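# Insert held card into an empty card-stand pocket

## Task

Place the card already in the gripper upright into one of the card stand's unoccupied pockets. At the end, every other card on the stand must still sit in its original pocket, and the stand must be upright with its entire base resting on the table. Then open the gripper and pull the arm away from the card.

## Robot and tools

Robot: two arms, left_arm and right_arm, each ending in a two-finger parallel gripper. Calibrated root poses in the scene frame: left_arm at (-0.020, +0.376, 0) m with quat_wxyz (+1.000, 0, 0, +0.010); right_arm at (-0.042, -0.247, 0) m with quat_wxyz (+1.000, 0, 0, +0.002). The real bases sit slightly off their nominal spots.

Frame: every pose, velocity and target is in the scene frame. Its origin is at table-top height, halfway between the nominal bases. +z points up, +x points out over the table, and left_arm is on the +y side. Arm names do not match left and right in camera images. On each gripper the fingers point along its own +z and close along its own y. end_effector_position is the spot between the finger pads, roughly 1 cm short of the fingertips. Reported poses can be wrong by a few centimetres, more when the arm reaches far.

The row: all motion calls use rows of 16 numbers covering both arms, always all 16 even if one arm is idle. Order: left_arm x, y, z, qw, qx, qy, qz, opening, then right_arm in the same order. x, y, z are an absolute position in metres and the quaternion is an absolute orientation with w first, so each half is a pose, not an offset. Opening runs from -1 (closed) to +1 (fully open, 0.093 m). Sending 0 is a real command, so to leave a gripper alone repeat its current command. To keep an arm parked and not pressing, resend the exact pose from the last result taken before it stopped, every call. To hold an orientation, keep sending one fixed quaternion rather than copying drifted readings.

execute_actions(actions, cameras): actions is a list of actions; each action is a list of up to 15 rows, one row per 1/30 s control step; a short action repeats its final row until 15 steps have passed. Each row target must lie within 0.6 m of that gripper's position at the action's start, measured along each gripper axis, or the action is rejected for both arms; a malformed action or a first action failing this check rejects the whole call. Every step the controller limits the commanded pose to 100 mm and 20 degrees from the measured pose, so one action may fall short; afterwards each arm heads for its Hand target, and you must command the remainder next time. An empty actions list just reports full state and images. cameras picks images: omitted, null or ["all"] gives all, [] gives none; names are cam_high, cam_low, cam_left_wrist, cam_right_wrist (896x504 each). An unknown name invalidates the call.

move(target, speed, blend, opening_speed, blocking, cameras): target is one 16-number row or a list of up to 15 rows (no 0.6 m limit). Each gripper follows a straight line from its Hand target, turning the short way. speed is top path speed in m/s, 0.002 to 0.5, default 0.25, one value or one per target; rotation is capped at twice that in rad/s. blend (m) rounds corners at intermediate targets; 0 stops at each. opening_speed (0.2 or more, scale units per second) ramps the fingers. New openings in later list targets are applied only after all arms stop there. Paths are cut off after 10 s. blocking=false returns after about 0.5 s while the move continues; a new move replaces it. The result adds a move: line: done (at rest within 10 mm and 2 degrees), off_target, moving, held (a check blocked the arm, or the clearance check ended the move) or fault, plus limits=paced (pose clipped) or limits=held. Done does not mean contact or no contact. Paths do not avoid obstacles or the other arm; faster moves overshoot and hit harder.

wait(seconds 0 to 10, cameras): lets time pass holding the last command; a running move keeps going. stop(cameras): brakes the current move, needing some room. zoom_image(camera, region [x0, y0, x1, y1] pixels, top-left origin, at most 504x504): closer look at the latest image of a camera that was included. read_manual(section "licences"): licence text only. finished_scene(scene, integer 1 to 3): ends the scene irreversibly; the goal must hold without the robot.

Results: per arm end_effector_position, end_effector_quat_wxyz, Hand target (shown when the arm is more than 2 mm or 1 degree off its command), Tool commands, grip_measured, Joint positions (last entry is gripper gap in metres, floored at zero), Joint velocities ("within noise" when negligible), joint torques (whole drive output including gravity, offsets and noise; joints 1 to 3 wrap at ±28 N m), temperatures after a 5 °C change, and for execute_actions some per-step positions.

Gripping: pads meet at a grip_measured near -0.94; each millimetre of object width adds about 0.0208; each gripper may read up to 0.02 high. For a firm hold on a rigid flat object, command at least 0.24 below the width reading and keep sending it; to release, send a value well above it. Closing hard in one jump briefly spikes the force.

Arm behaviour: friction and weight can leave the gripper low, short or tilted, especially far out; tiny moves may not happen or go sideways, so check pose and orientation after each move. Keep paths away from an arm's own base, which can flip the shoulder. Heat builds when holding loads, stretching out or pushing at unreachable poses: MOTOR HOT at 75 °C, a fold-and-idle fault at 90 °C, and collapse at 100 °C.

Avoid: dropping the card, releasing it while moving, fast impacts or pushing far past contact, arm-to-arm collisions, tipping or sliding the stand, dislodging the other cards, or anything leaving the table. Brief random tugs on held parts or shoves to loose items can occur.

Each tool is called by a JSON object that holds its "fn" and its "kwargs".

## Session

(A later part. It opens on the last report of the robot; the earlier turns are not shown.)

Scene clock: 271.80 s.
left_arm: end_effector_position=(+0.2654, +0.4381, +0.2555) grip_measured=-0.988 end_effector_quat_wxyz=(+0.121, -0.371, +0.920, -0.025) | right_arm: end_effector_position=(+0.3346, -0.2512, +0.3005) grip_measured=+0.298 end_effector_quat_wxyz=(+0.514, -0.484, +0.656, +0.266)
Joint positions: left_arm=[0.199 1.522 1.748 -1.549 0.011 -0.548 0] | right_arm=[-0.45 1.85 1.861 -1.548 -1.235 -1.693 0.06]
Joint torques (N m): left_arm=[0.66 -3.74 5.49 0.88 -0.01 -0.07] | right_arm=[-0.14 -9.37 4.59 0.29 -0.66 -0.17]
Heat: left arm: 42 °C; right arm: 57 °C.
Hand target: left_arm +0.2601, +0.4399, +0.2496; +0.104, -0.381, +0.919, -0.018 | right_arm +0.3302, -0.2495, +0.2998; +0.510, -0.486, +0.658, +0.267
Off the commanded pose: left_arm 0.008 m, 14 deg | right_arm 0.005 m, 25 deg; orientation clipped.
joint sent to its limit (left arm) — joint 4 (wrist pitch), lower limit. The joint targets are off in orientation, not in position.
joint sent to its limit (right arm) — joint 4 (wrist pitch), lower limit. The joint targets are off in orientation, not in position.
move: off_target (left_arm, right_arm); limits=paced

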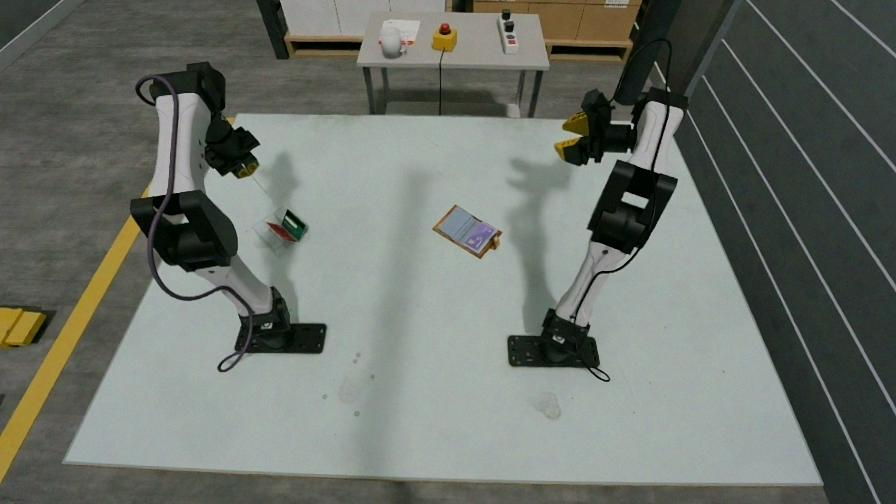

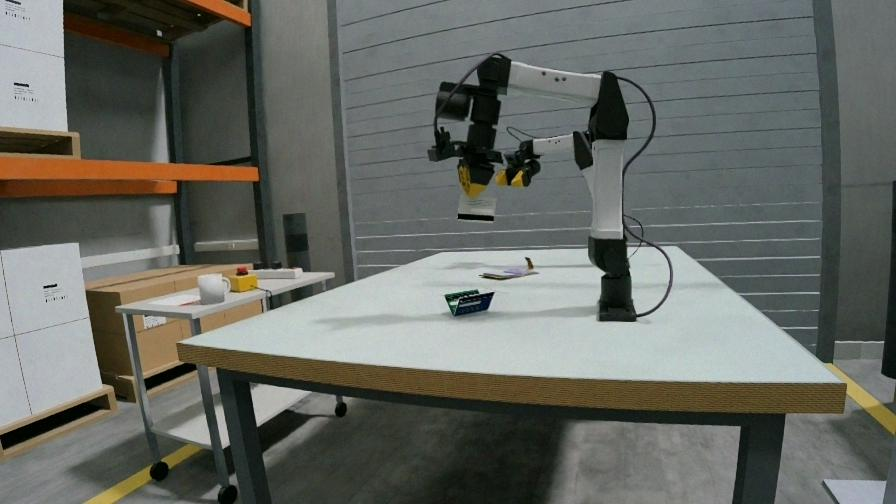

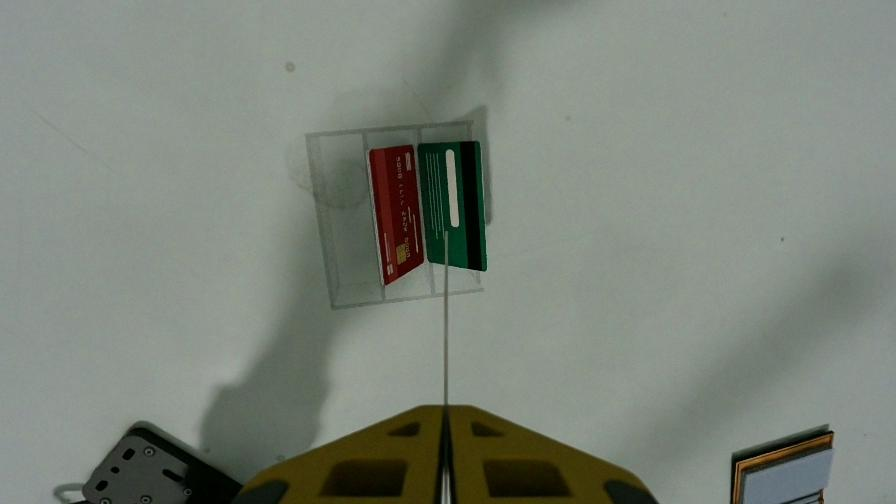

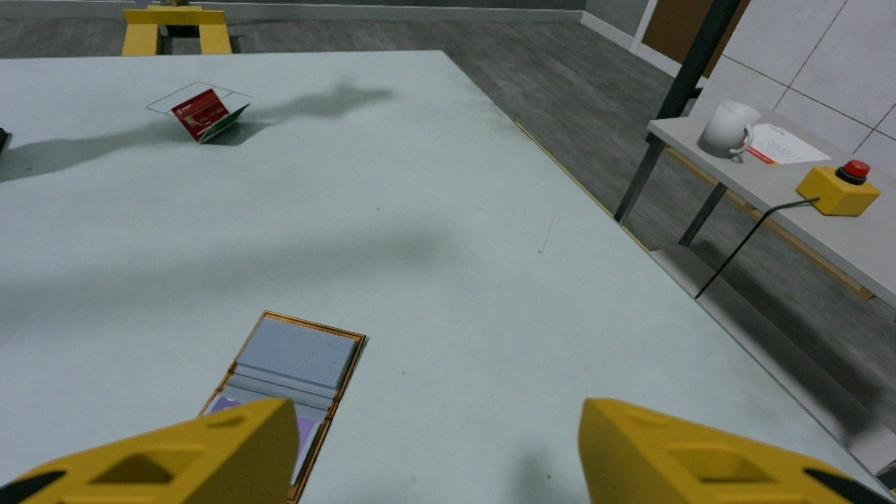

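{"fn": "move", "kwargs": {"target": [0.260, 0.481, 0.15, 0, -0.396, 0.918, 0, -1, 0.33, -0.25, 0.30, 0.5, -0.486, 0.658, 0.267, 0.3], "speed": 0.15}}

{"fn": "zoom_image", "kwargs": {"camera": "cam_left_wrist", "region": [200, 60, 600, 460]}}

{"fn": "zoom_image", "kwargs": {"camera": "cam_low", "region": [420, 200, 540, 340]}}

Scene clock: 323.87 s.
left_arm: end_effector_position=(+0.2592, +0.4781, +0.1557) grip_measured=-0.988 end_effector_quat_wxyz=(+0.005, -0.401, +0.916, -0.005) | right_arm: end_effector_position=(+0.3343, -0.2519, +0.2983) grip_measured=+0.298 end_effector_quat_wxyz=(+0.509, -0.487, +0.659, +0.263)
Joint positions: left_arm=[0.334 1.659 1.504 -1.406 0.008 -0.471 0] | right_arm=[-0.45 1.85 1.861 -1.548 -1.221 -1.694 0.06]
Joint torques (N m): left_arm=[0.62 -4.46 6.16 0.62 -0.01 0.26] | right_arm=[0.02 -9.5 5.14 0.29 -0.65 -0.03]
Hand target: left_arm +0.2599, +0.4810, +0.1500; +0.000, -0.396, +0.918, +0.000 | right_arm +0.3301, -0.2497, +0.2999; +0.505, -0.486, +0.663, +0.265
Off the commanded pose: left_arm 0.006 m, 1 deg | right_arm 0.005 m, 1 deg.
joint sent to its limit (right arm) — joint 4 (wrist pitch), lower limit. The joint targets still meet the commanded pose.
move: done

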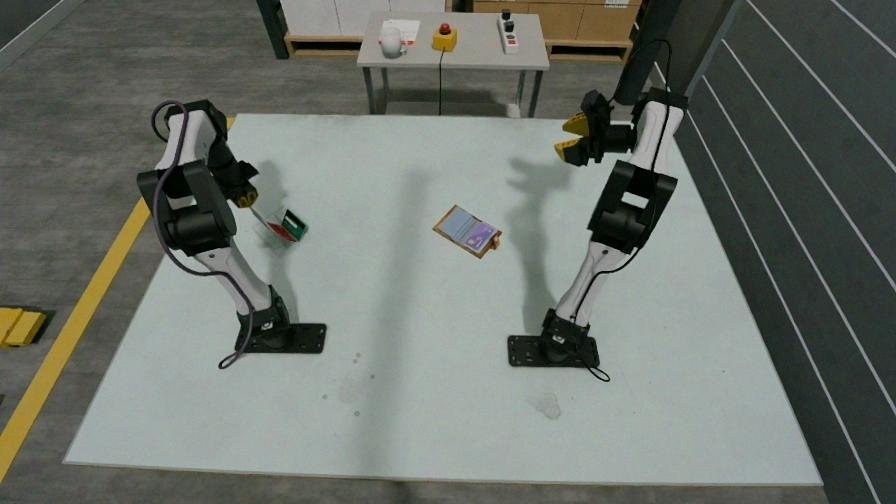

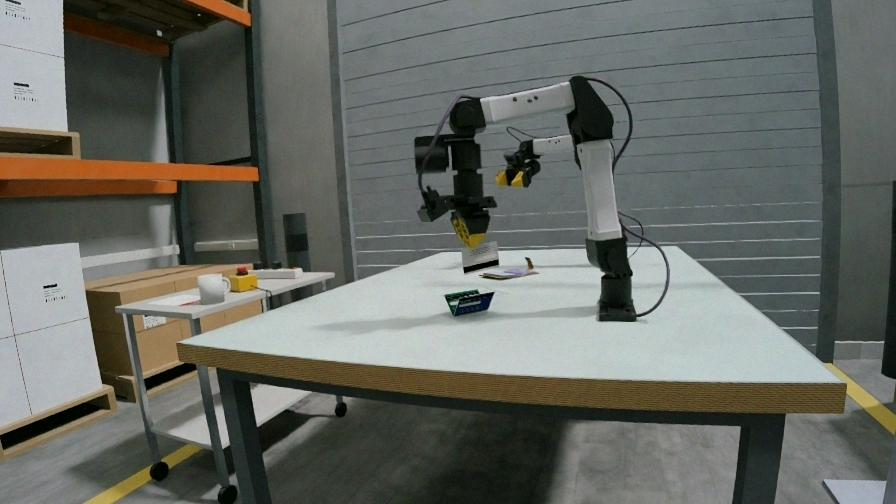

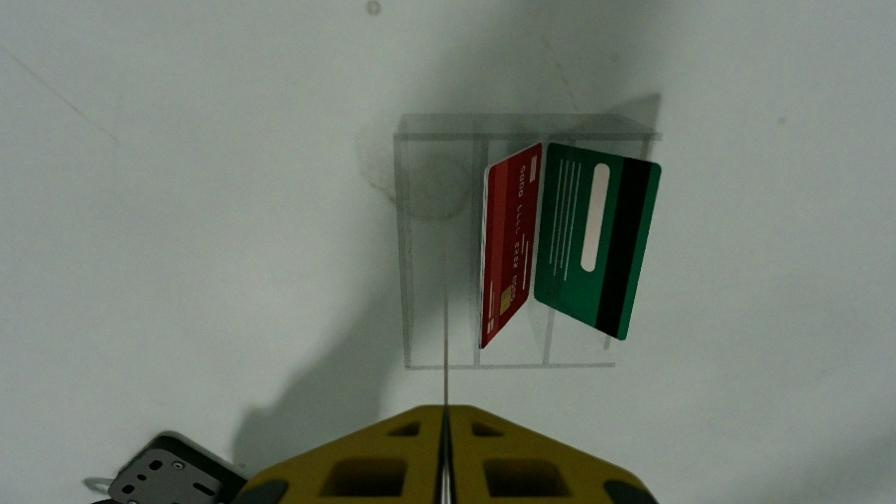

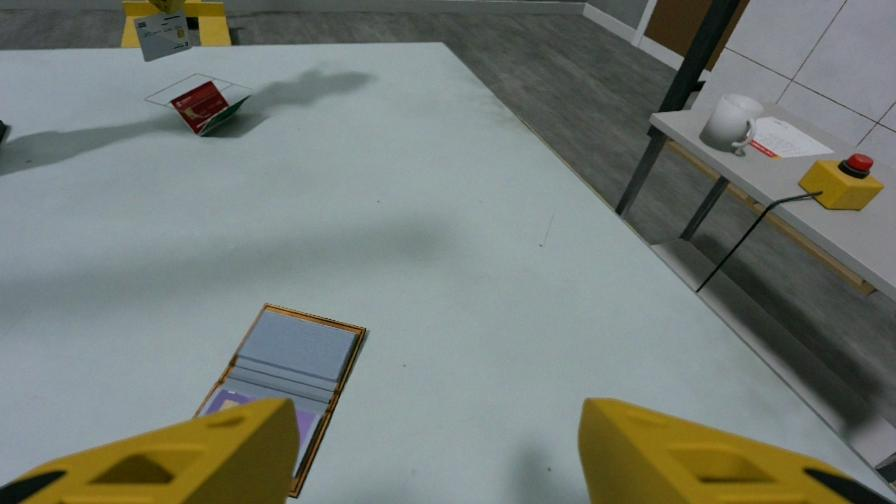

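Scaled by 1.260 from the camera's 896x504 image, which has a finer 1280x720 frame.

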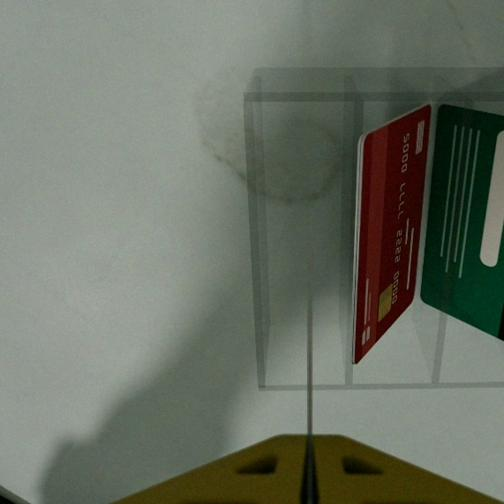

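Scaled by 3.600 from the camera's 896x504 image, which has a finer 1280x720 frame.

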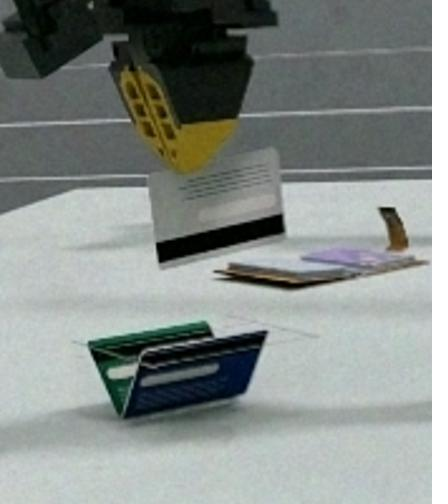

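{"fn": "zoom_image", "kwargs": {"camera": "cam_low", "region": [445, 215, 515, 285]}}

{"fn": "zoom_image", "kwargs": {"camera": "cam_left_wrist", "region": [390, 200, 510, 504]}}

Scaled by 7.200 from the camera's 896x504 image, which has a finer 1280x720 frame.

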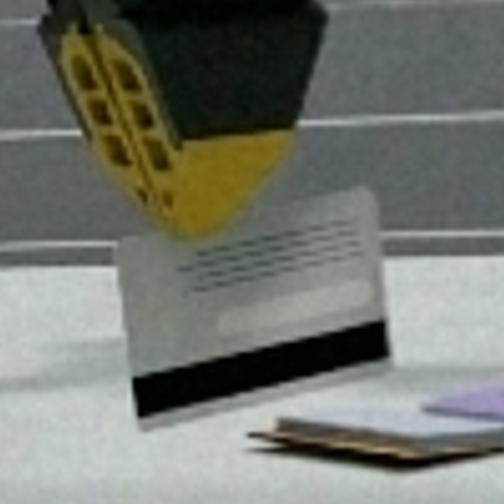

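Scaled by 1.658 from the camera's 896x504 image, which has a finer 1280x720 frame.

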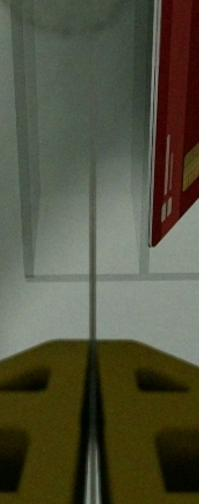

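{"fn": "move", "kwargs": {"target": [0.2585, 0.485, 0.093, 0, -0.396, 0.918, 0, -1, 0.33, -0.25, 0.30, 0.5, -0.486, 0.658, 0.267, 0.3], "speed": 0.08}}

{"fn": "zoom_image", "kwargs": {"camera": "cam_left_wrist", "region": [200, 60, 600, 460]}}

{"fn": "zoom_image", "kwargs": {"camera": "cam_low", "region": [420, 220, 520, 340]}}

{"fn": "zoom_image", "kwargs": {"camera": "cam_right_wrist", "region": [110, 0, 280, 160]}}

Scene clock: 362.50 s.
left_arm: end_effector_position=(+0.2598, +0.4824, +0.1010) grip_measured=-0.988 end_effector_quat_wxyz=(+0.009, -0.400, +0.916, -0.005) | right_arm: end_effector_position=(+0.3343, -0.2519, +0.2982) grip_measured=+0.298 end_effector_quat_wxyz=(+0.509, -0.487, +0.659, +0.263)
Joint positions: left_arm=[0.347 1.664 1.292 -1.181 0.008 -0.457 0] | right_arm=[-0.45 1.85 1.861 -1.548 -1.22 -1.693 0.06]
Joint torques (N m): left_arm=[0.76 -4.15 5.93 0.64 0 0.21] | right_arm=[0.02 -9.5 5.14 0.29 -0.67 -0.03]
Hand target: left_arm +0.2583, +0.4849, +0.0932; +0.000, -0.396, +0.918, +0.000 | right_arm +0.3301, -0.2497, +0.2999; +0.505, -0.486, +0.663, +0.265
Off the commanded pose: left_arm 0.008 m, 1 deg | right_arm 0.005 m, 1 deg.
joint sent to its limit (right arm) — joint 4 (wrist pitch), lower limit. The joint targets still meet the commanded pose.
move: done

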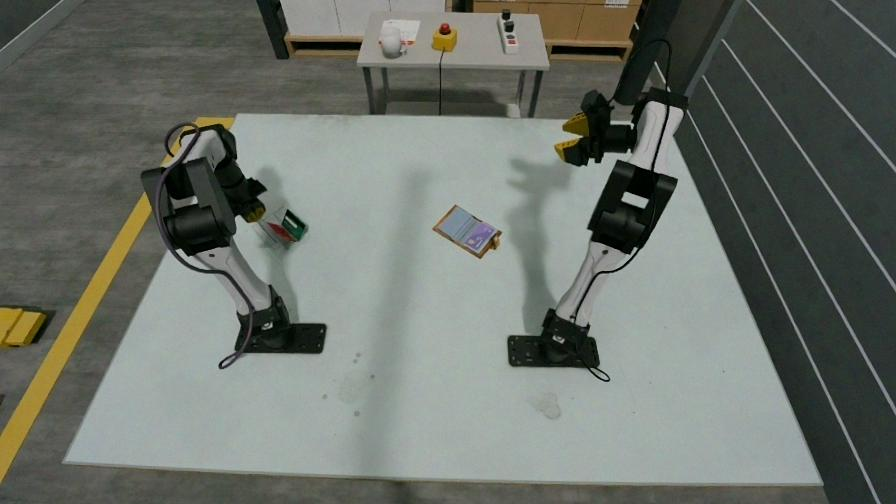

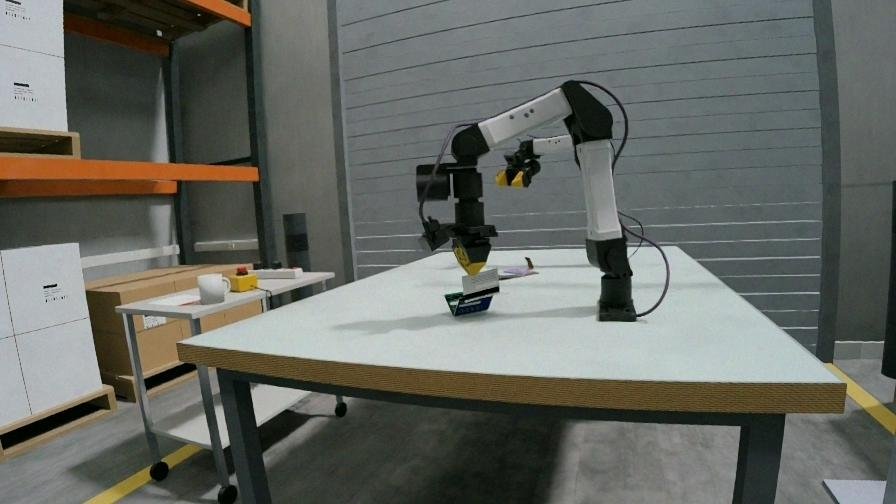

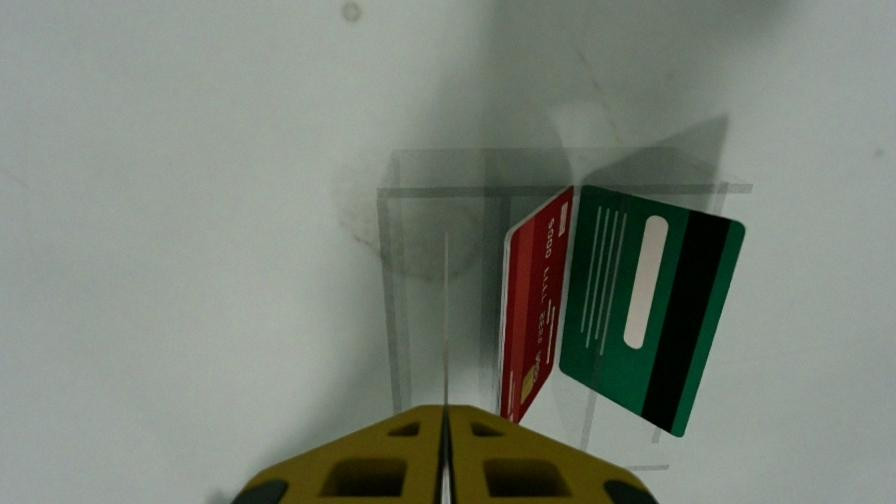

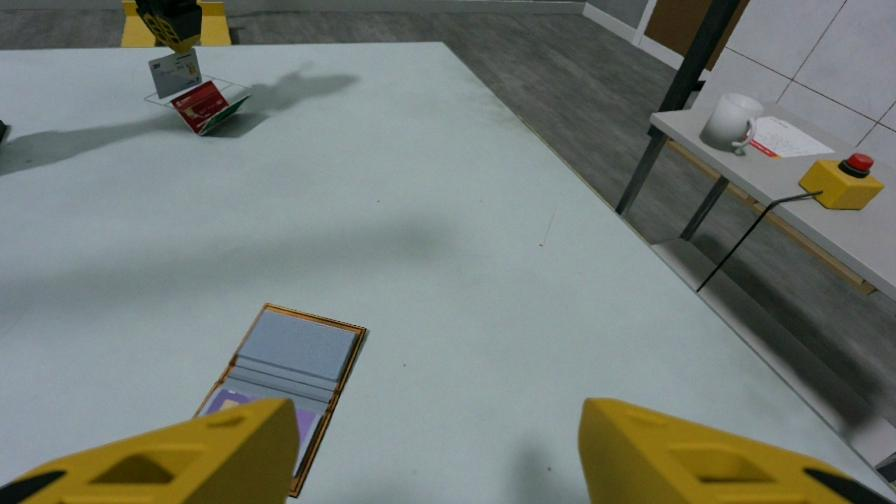

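Scaled by 1.260 from the camera's 896x504 image, which has a finer 1280x720 frame.

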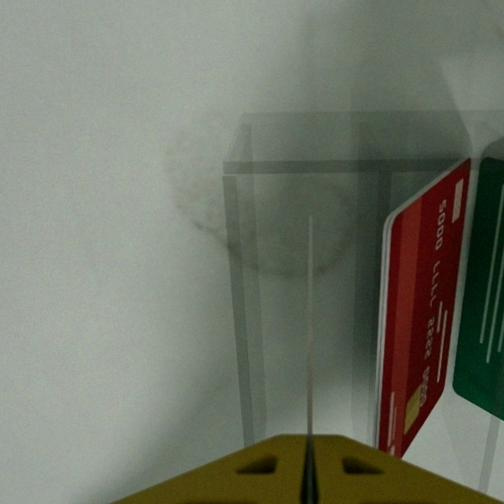

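Scaled by 4.200 from the camera's 896x504 image, which has a finer 1280x720 frame.

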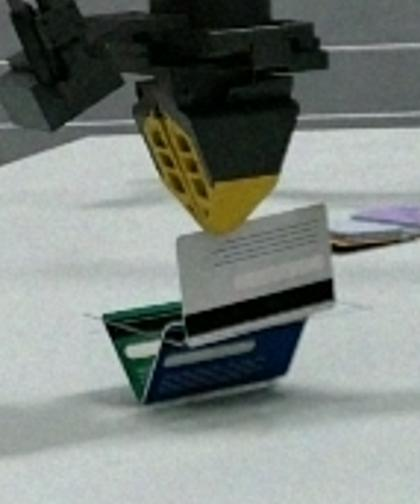

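Scaled by 2.965 from the camera's 896x504 image, which has a finer 1280x720 frame.

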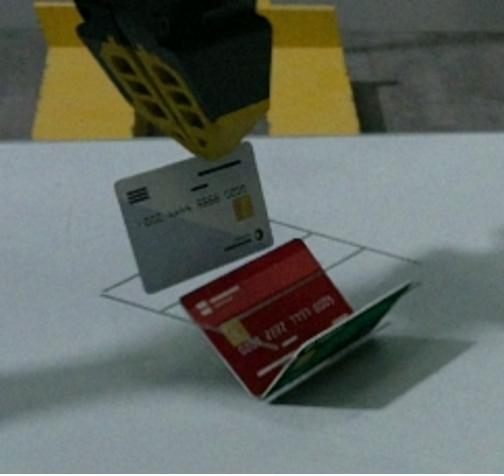

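{"fn": "move", "kwargs": {"target": [0.2575, 0.487, 0.062, 0, -0.396, 0.918, 0, -1, 0.33, -0.25, 0.30, 0.5, -0.486, 0.658, 0.267, 0.3], "speed": 0.06}}

{"fn": "zoom_image", "kwargs": {"camera": "cam_low", "region": [420, 220, 520, 340]}}

{"fn": "zoom_image", "kwargs": {"camera": "cam_right_wrist", "region": [110, 0, 280, 160]}}

Scene clock: 368.80 s.
left_arm: end_effector_position=(+0.2596, +0.4846, +0.0699) grip_measured=-0.988 end_effector_quat_wxyz=(+0.009, -0.400, +0.916, -0.005) | right_arm: end_effector_position=(+0.3343, -0.2519, +0.2982) grip_measured=+0.298 end_effector_quat_wxyz=(+0.509, -0.487, +0.659, +0.263)
Joint positions: left_arm=[0.354 1.689 1.195 -1.058 0.008 -0.449 0] | right_arm=[-0.45 1.85 1.861 -1.548 -1.22 -1.693 0.06]
Joint torques (N m): left_arm=[0.77 -4.25 5.83 0.64 0 0.19] | right_arm=[0.02 -9.5 5.14 0.29 -0.67 -0.04]
Hand target: left_arm +0.2573, +0.4869, +0.0621; +0.000, -0.396, +0.918, +0.000 | right_arm +0.3301, -0.2497, +0.2999; +0.505, -0.486, +0.663, +0.265
Off the commanded pose: left_arm 0.008 m, 1 deg | right_arm 0.005 m, 1 deg.
joint sent to its limit (right arm) — joint 4 (wrist pitch), lower limit. The joint targets still meet the commanded pose.
move: done

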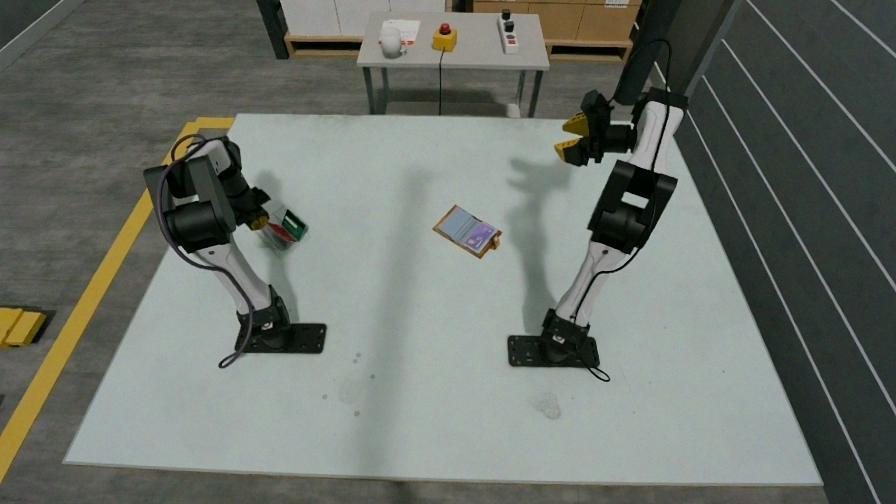

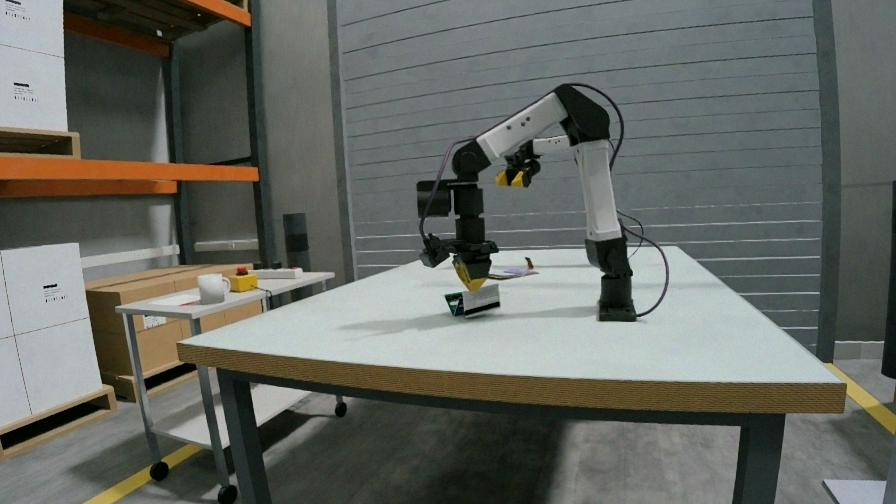

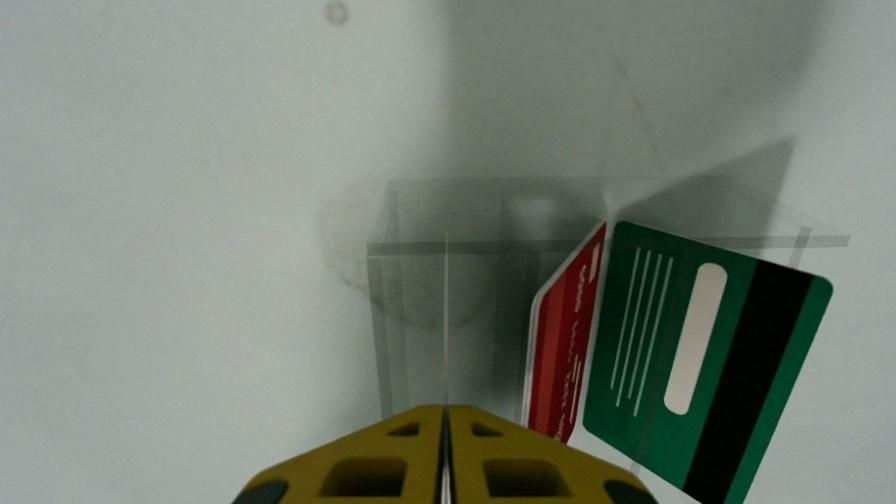

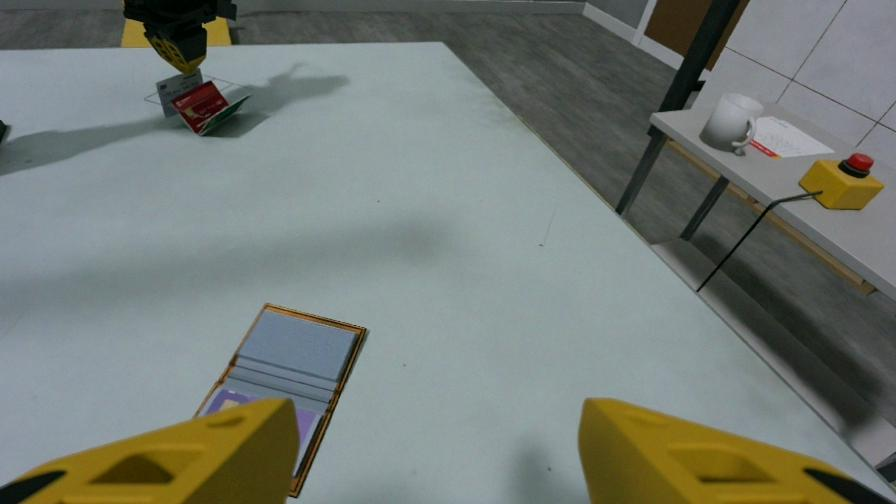

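Scaled by 4.200 from the camera's 896x504 image, which has a finer 1280x720 frame.

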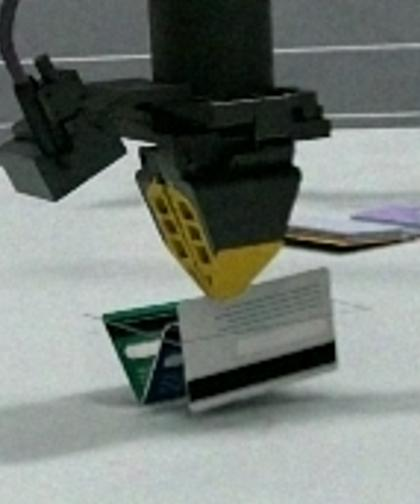

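Scaled by 2.965 from the camera's 896x504 image, which has a finer 1280x720 frame.

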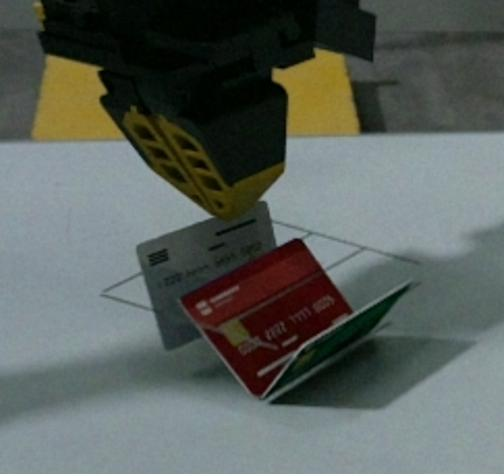

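{"fn": "move", "kwargs": {"target": [0.2575, 0.487, 0.052, 0, -0.396, 0.918, 0, -1, 0.33, -0.25, 0.30, 0.5, -0.486, 0.658, 0.267, 0.3], "speed": 0.03}}

{"fn": "zoom_image", "kwargs": {"camera": "cam_low", "region": [430, 250, 510, 330]}}

{"fn": "zoom_image", "kwargs": {"camera": "cam_left_wrist", "region": [350, 150, 600, 430]}}

Scene clock: 373.60 s.
left_arm: end_effector_position=(+0.2592, +0.4844, +0.0637) grip_measured=-0.988 end_effector_quat_wxyz=(+0.009, -0.400, +0.917, -0.005) | right_arm: end_effector_position=(+0.3343, -0.2519, +0.2982) grip_measured=+0.298 end_effector_quat_wxyz=(+0.509, -0.487, +0.659, +0.263)
Joint positions: left_arm=[0.354 1.694 1.175 -1.034 0.008 -0.449 0] | right_arm=[-0.45 1.85 1.861 -1.548 -1.22 -1.693 0.06]
Joint torques (N m): left_arm=[0.76 -3.82 4.98 0.8 0 0.21] | right_arm=[0.01 -9.51 5.12 0.29 -0.67 -0.03]
Hand target: left_arm +0.2571, +0.4868, +0.0523; +0.000, -0.396, +0.918, +0.000 | right_arm +0.3301, -0.2497, +0.2999; +0.505, -0.486, +0.663, +0.265
Off the commanded pose: left_arm 0.012 m, 1 deg | right_arm 0.005 m, 1 deg.
joint sent to its limit (right arm) — joint 4 (wrist pitch), lower limit. The joint targets still meet the commanded pose.
move: off_target (left_arm)

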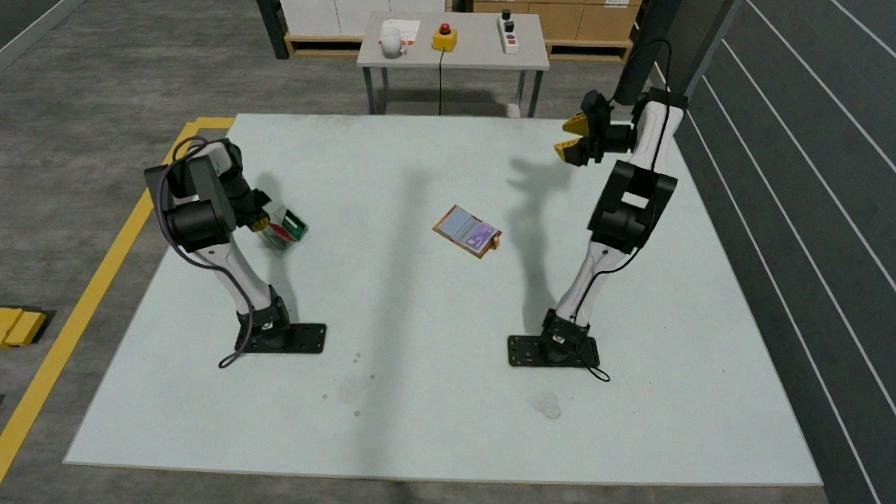

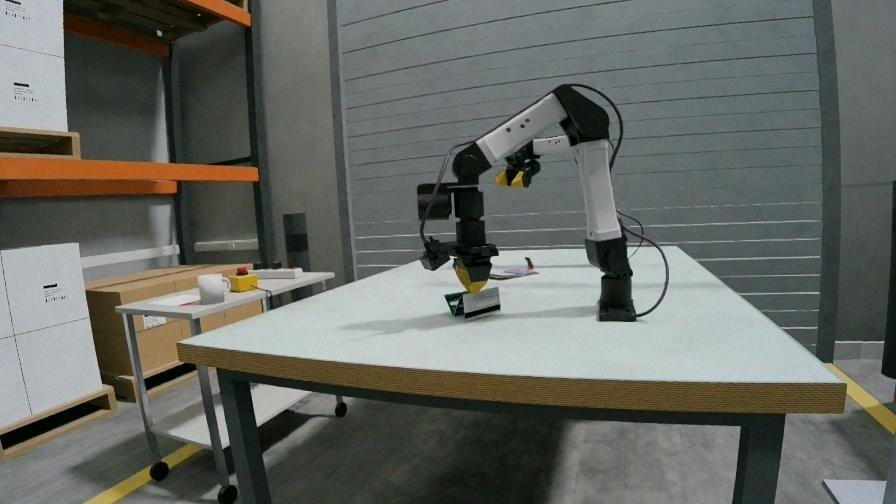

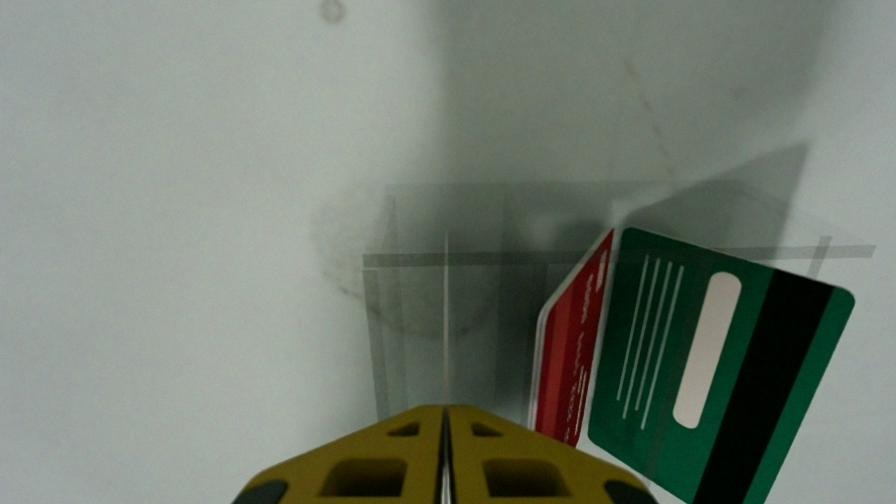

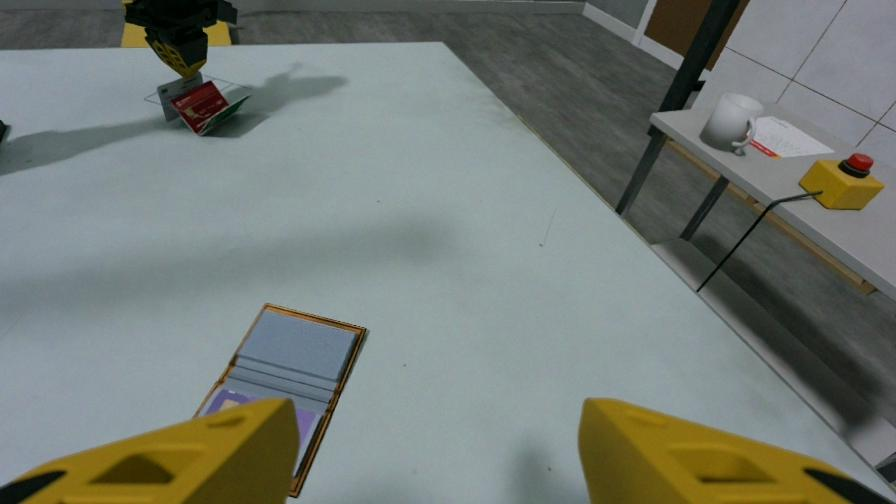

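Scaled by 6.300 from the camera's 896x504 image, which has a finer 1280x720 frame.

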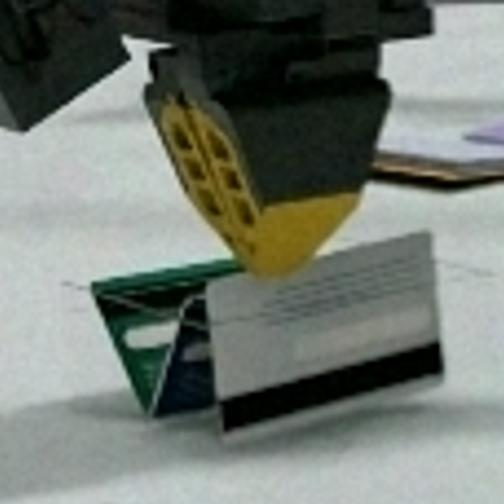

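Scaled by 1.800 from the camera's 896x504 image, which has a finer 1280x720 frame.

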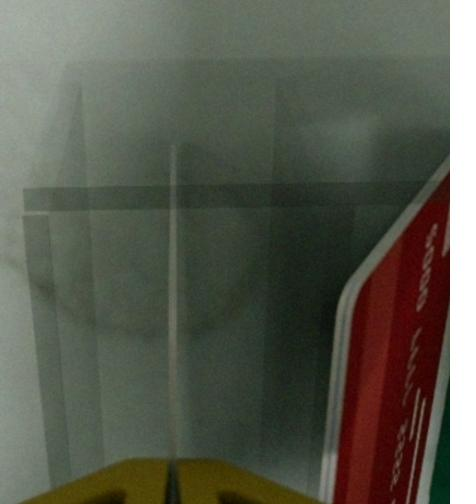

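{"fn": "move", "kwargs": {"target": [[0.2575, 0.487, 0.055, 0, -0.396, 0.918, 0, -0.5, 0.33, -0.25, 0.30, 0.5, -0.486, 0.658, 0.267, 0.3],[0.2575, 0.487, 0.16, 0, -0.396, 0.918, 0, -0.5, 0.33, -0.25, 0.30, 0.5, -0.486, 0.658, 0.267, 0.3]], "speed": [0.05,0.15], "opening_speed": 0.4}}

{"fn": "zoom_image", "kwargs": {"camera": "cam_low", "region": [430, 250, 510, 330]}}

{"fn": "zoom_image", "kwargs": {"camera": "cam_left_wrist", "region": [350, 80, 700, 430]}}

Scene clock: 385.63 s.
left_arm: end_effector_position=(+0.2604, +0.4849, +0.1520) grip_measured=-0.502 end_effector_quat_wxyz=(-0.006, -0.400, +0.917, -0.004) | right_arm: end_effector_position=(+0.3343, -0.2519, +0.2982) grip_measured=+0.298 end_effector_quat_wxyz=(+0.509, -0.487, +0.659, +0.263)
Joint positions: left_arm=[0.354 1.692 1.526 -1.417 0.008 -0.449 0.021] | right_arm=[-0.45 1.85 1.861 -1.548 -1.22 -1.693 0.06]
Joint torques (N m): left_arm=[0.77 -7.12 7.94 0.31 0 0.2] | right_arm=[0.02 -9.51 5.12 0.29 -0.66 -0.04]
Hand target: left_arm +0.2575, +0.4869, +0.1598; +0.000, -0.396, +0.918, +0.000 | right_arm +0.3301, -0.2497, +0.2999; +0.505, -0.486, +0.663, +0.265
Off the commanded pose: left_arm 0.009 m, 1 deg | right_arm 0.005 m, 1 deg.
joint sent to its limit (right arm) — joint 4 (wrist pitch), lower limit. The joint targets still meet the commanded pose.
move: done

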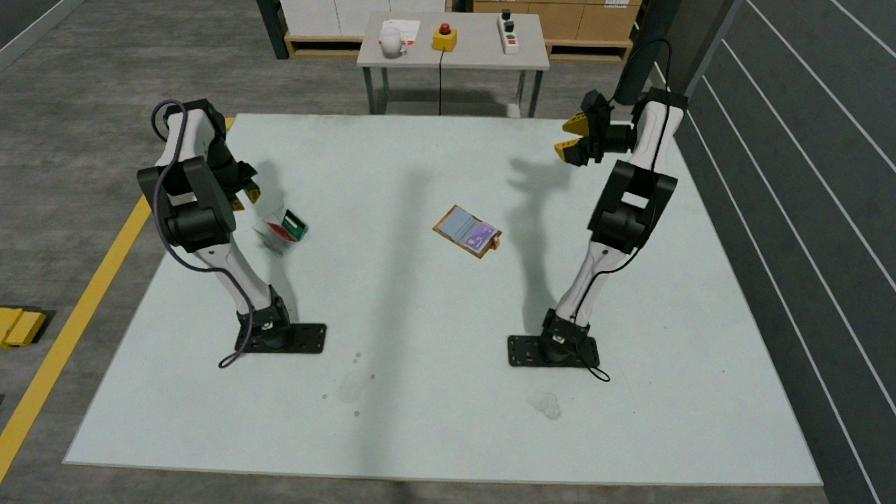

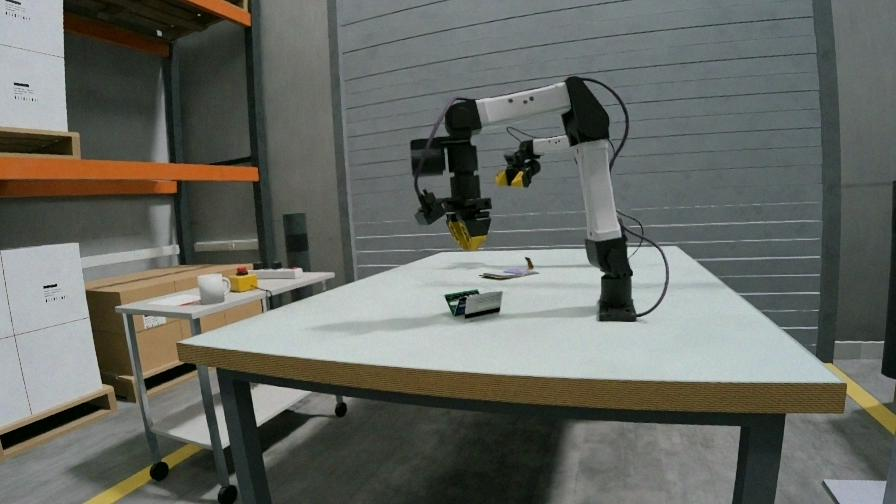

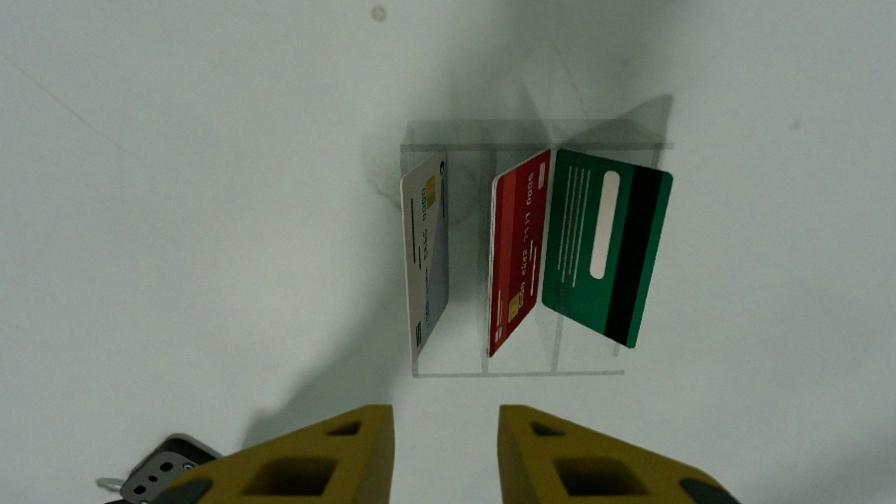

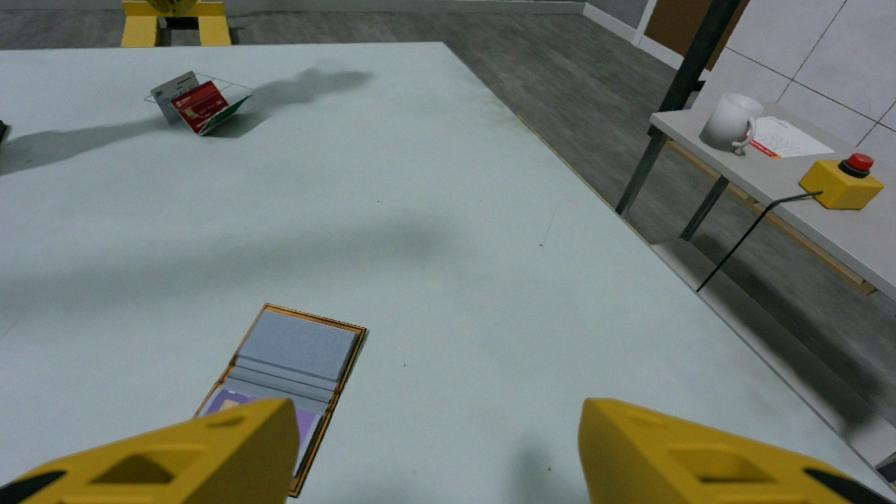

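Scaled by 6.300 from the camera's 896x504 image, which has a finer 1280x720 frame.

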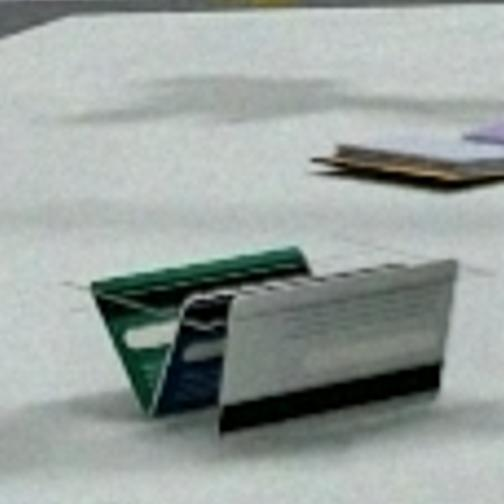

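Scaled by 1.440 from the camera's 896x504 image, which has a finer 1280x720 frame.

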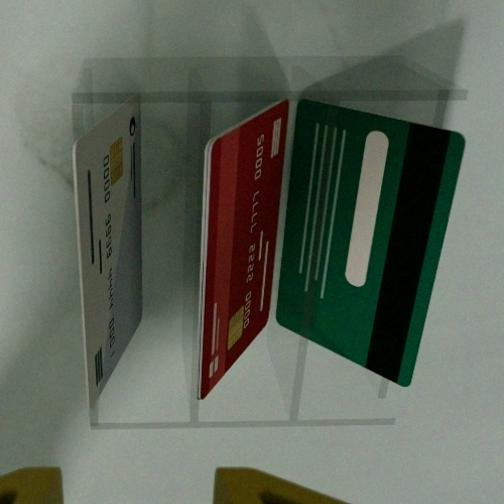

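Placed. Finish the practice scene.

{"fn": "finished_scene", "kwargs": {"scene": 1}}

The scene is finished: the task was done.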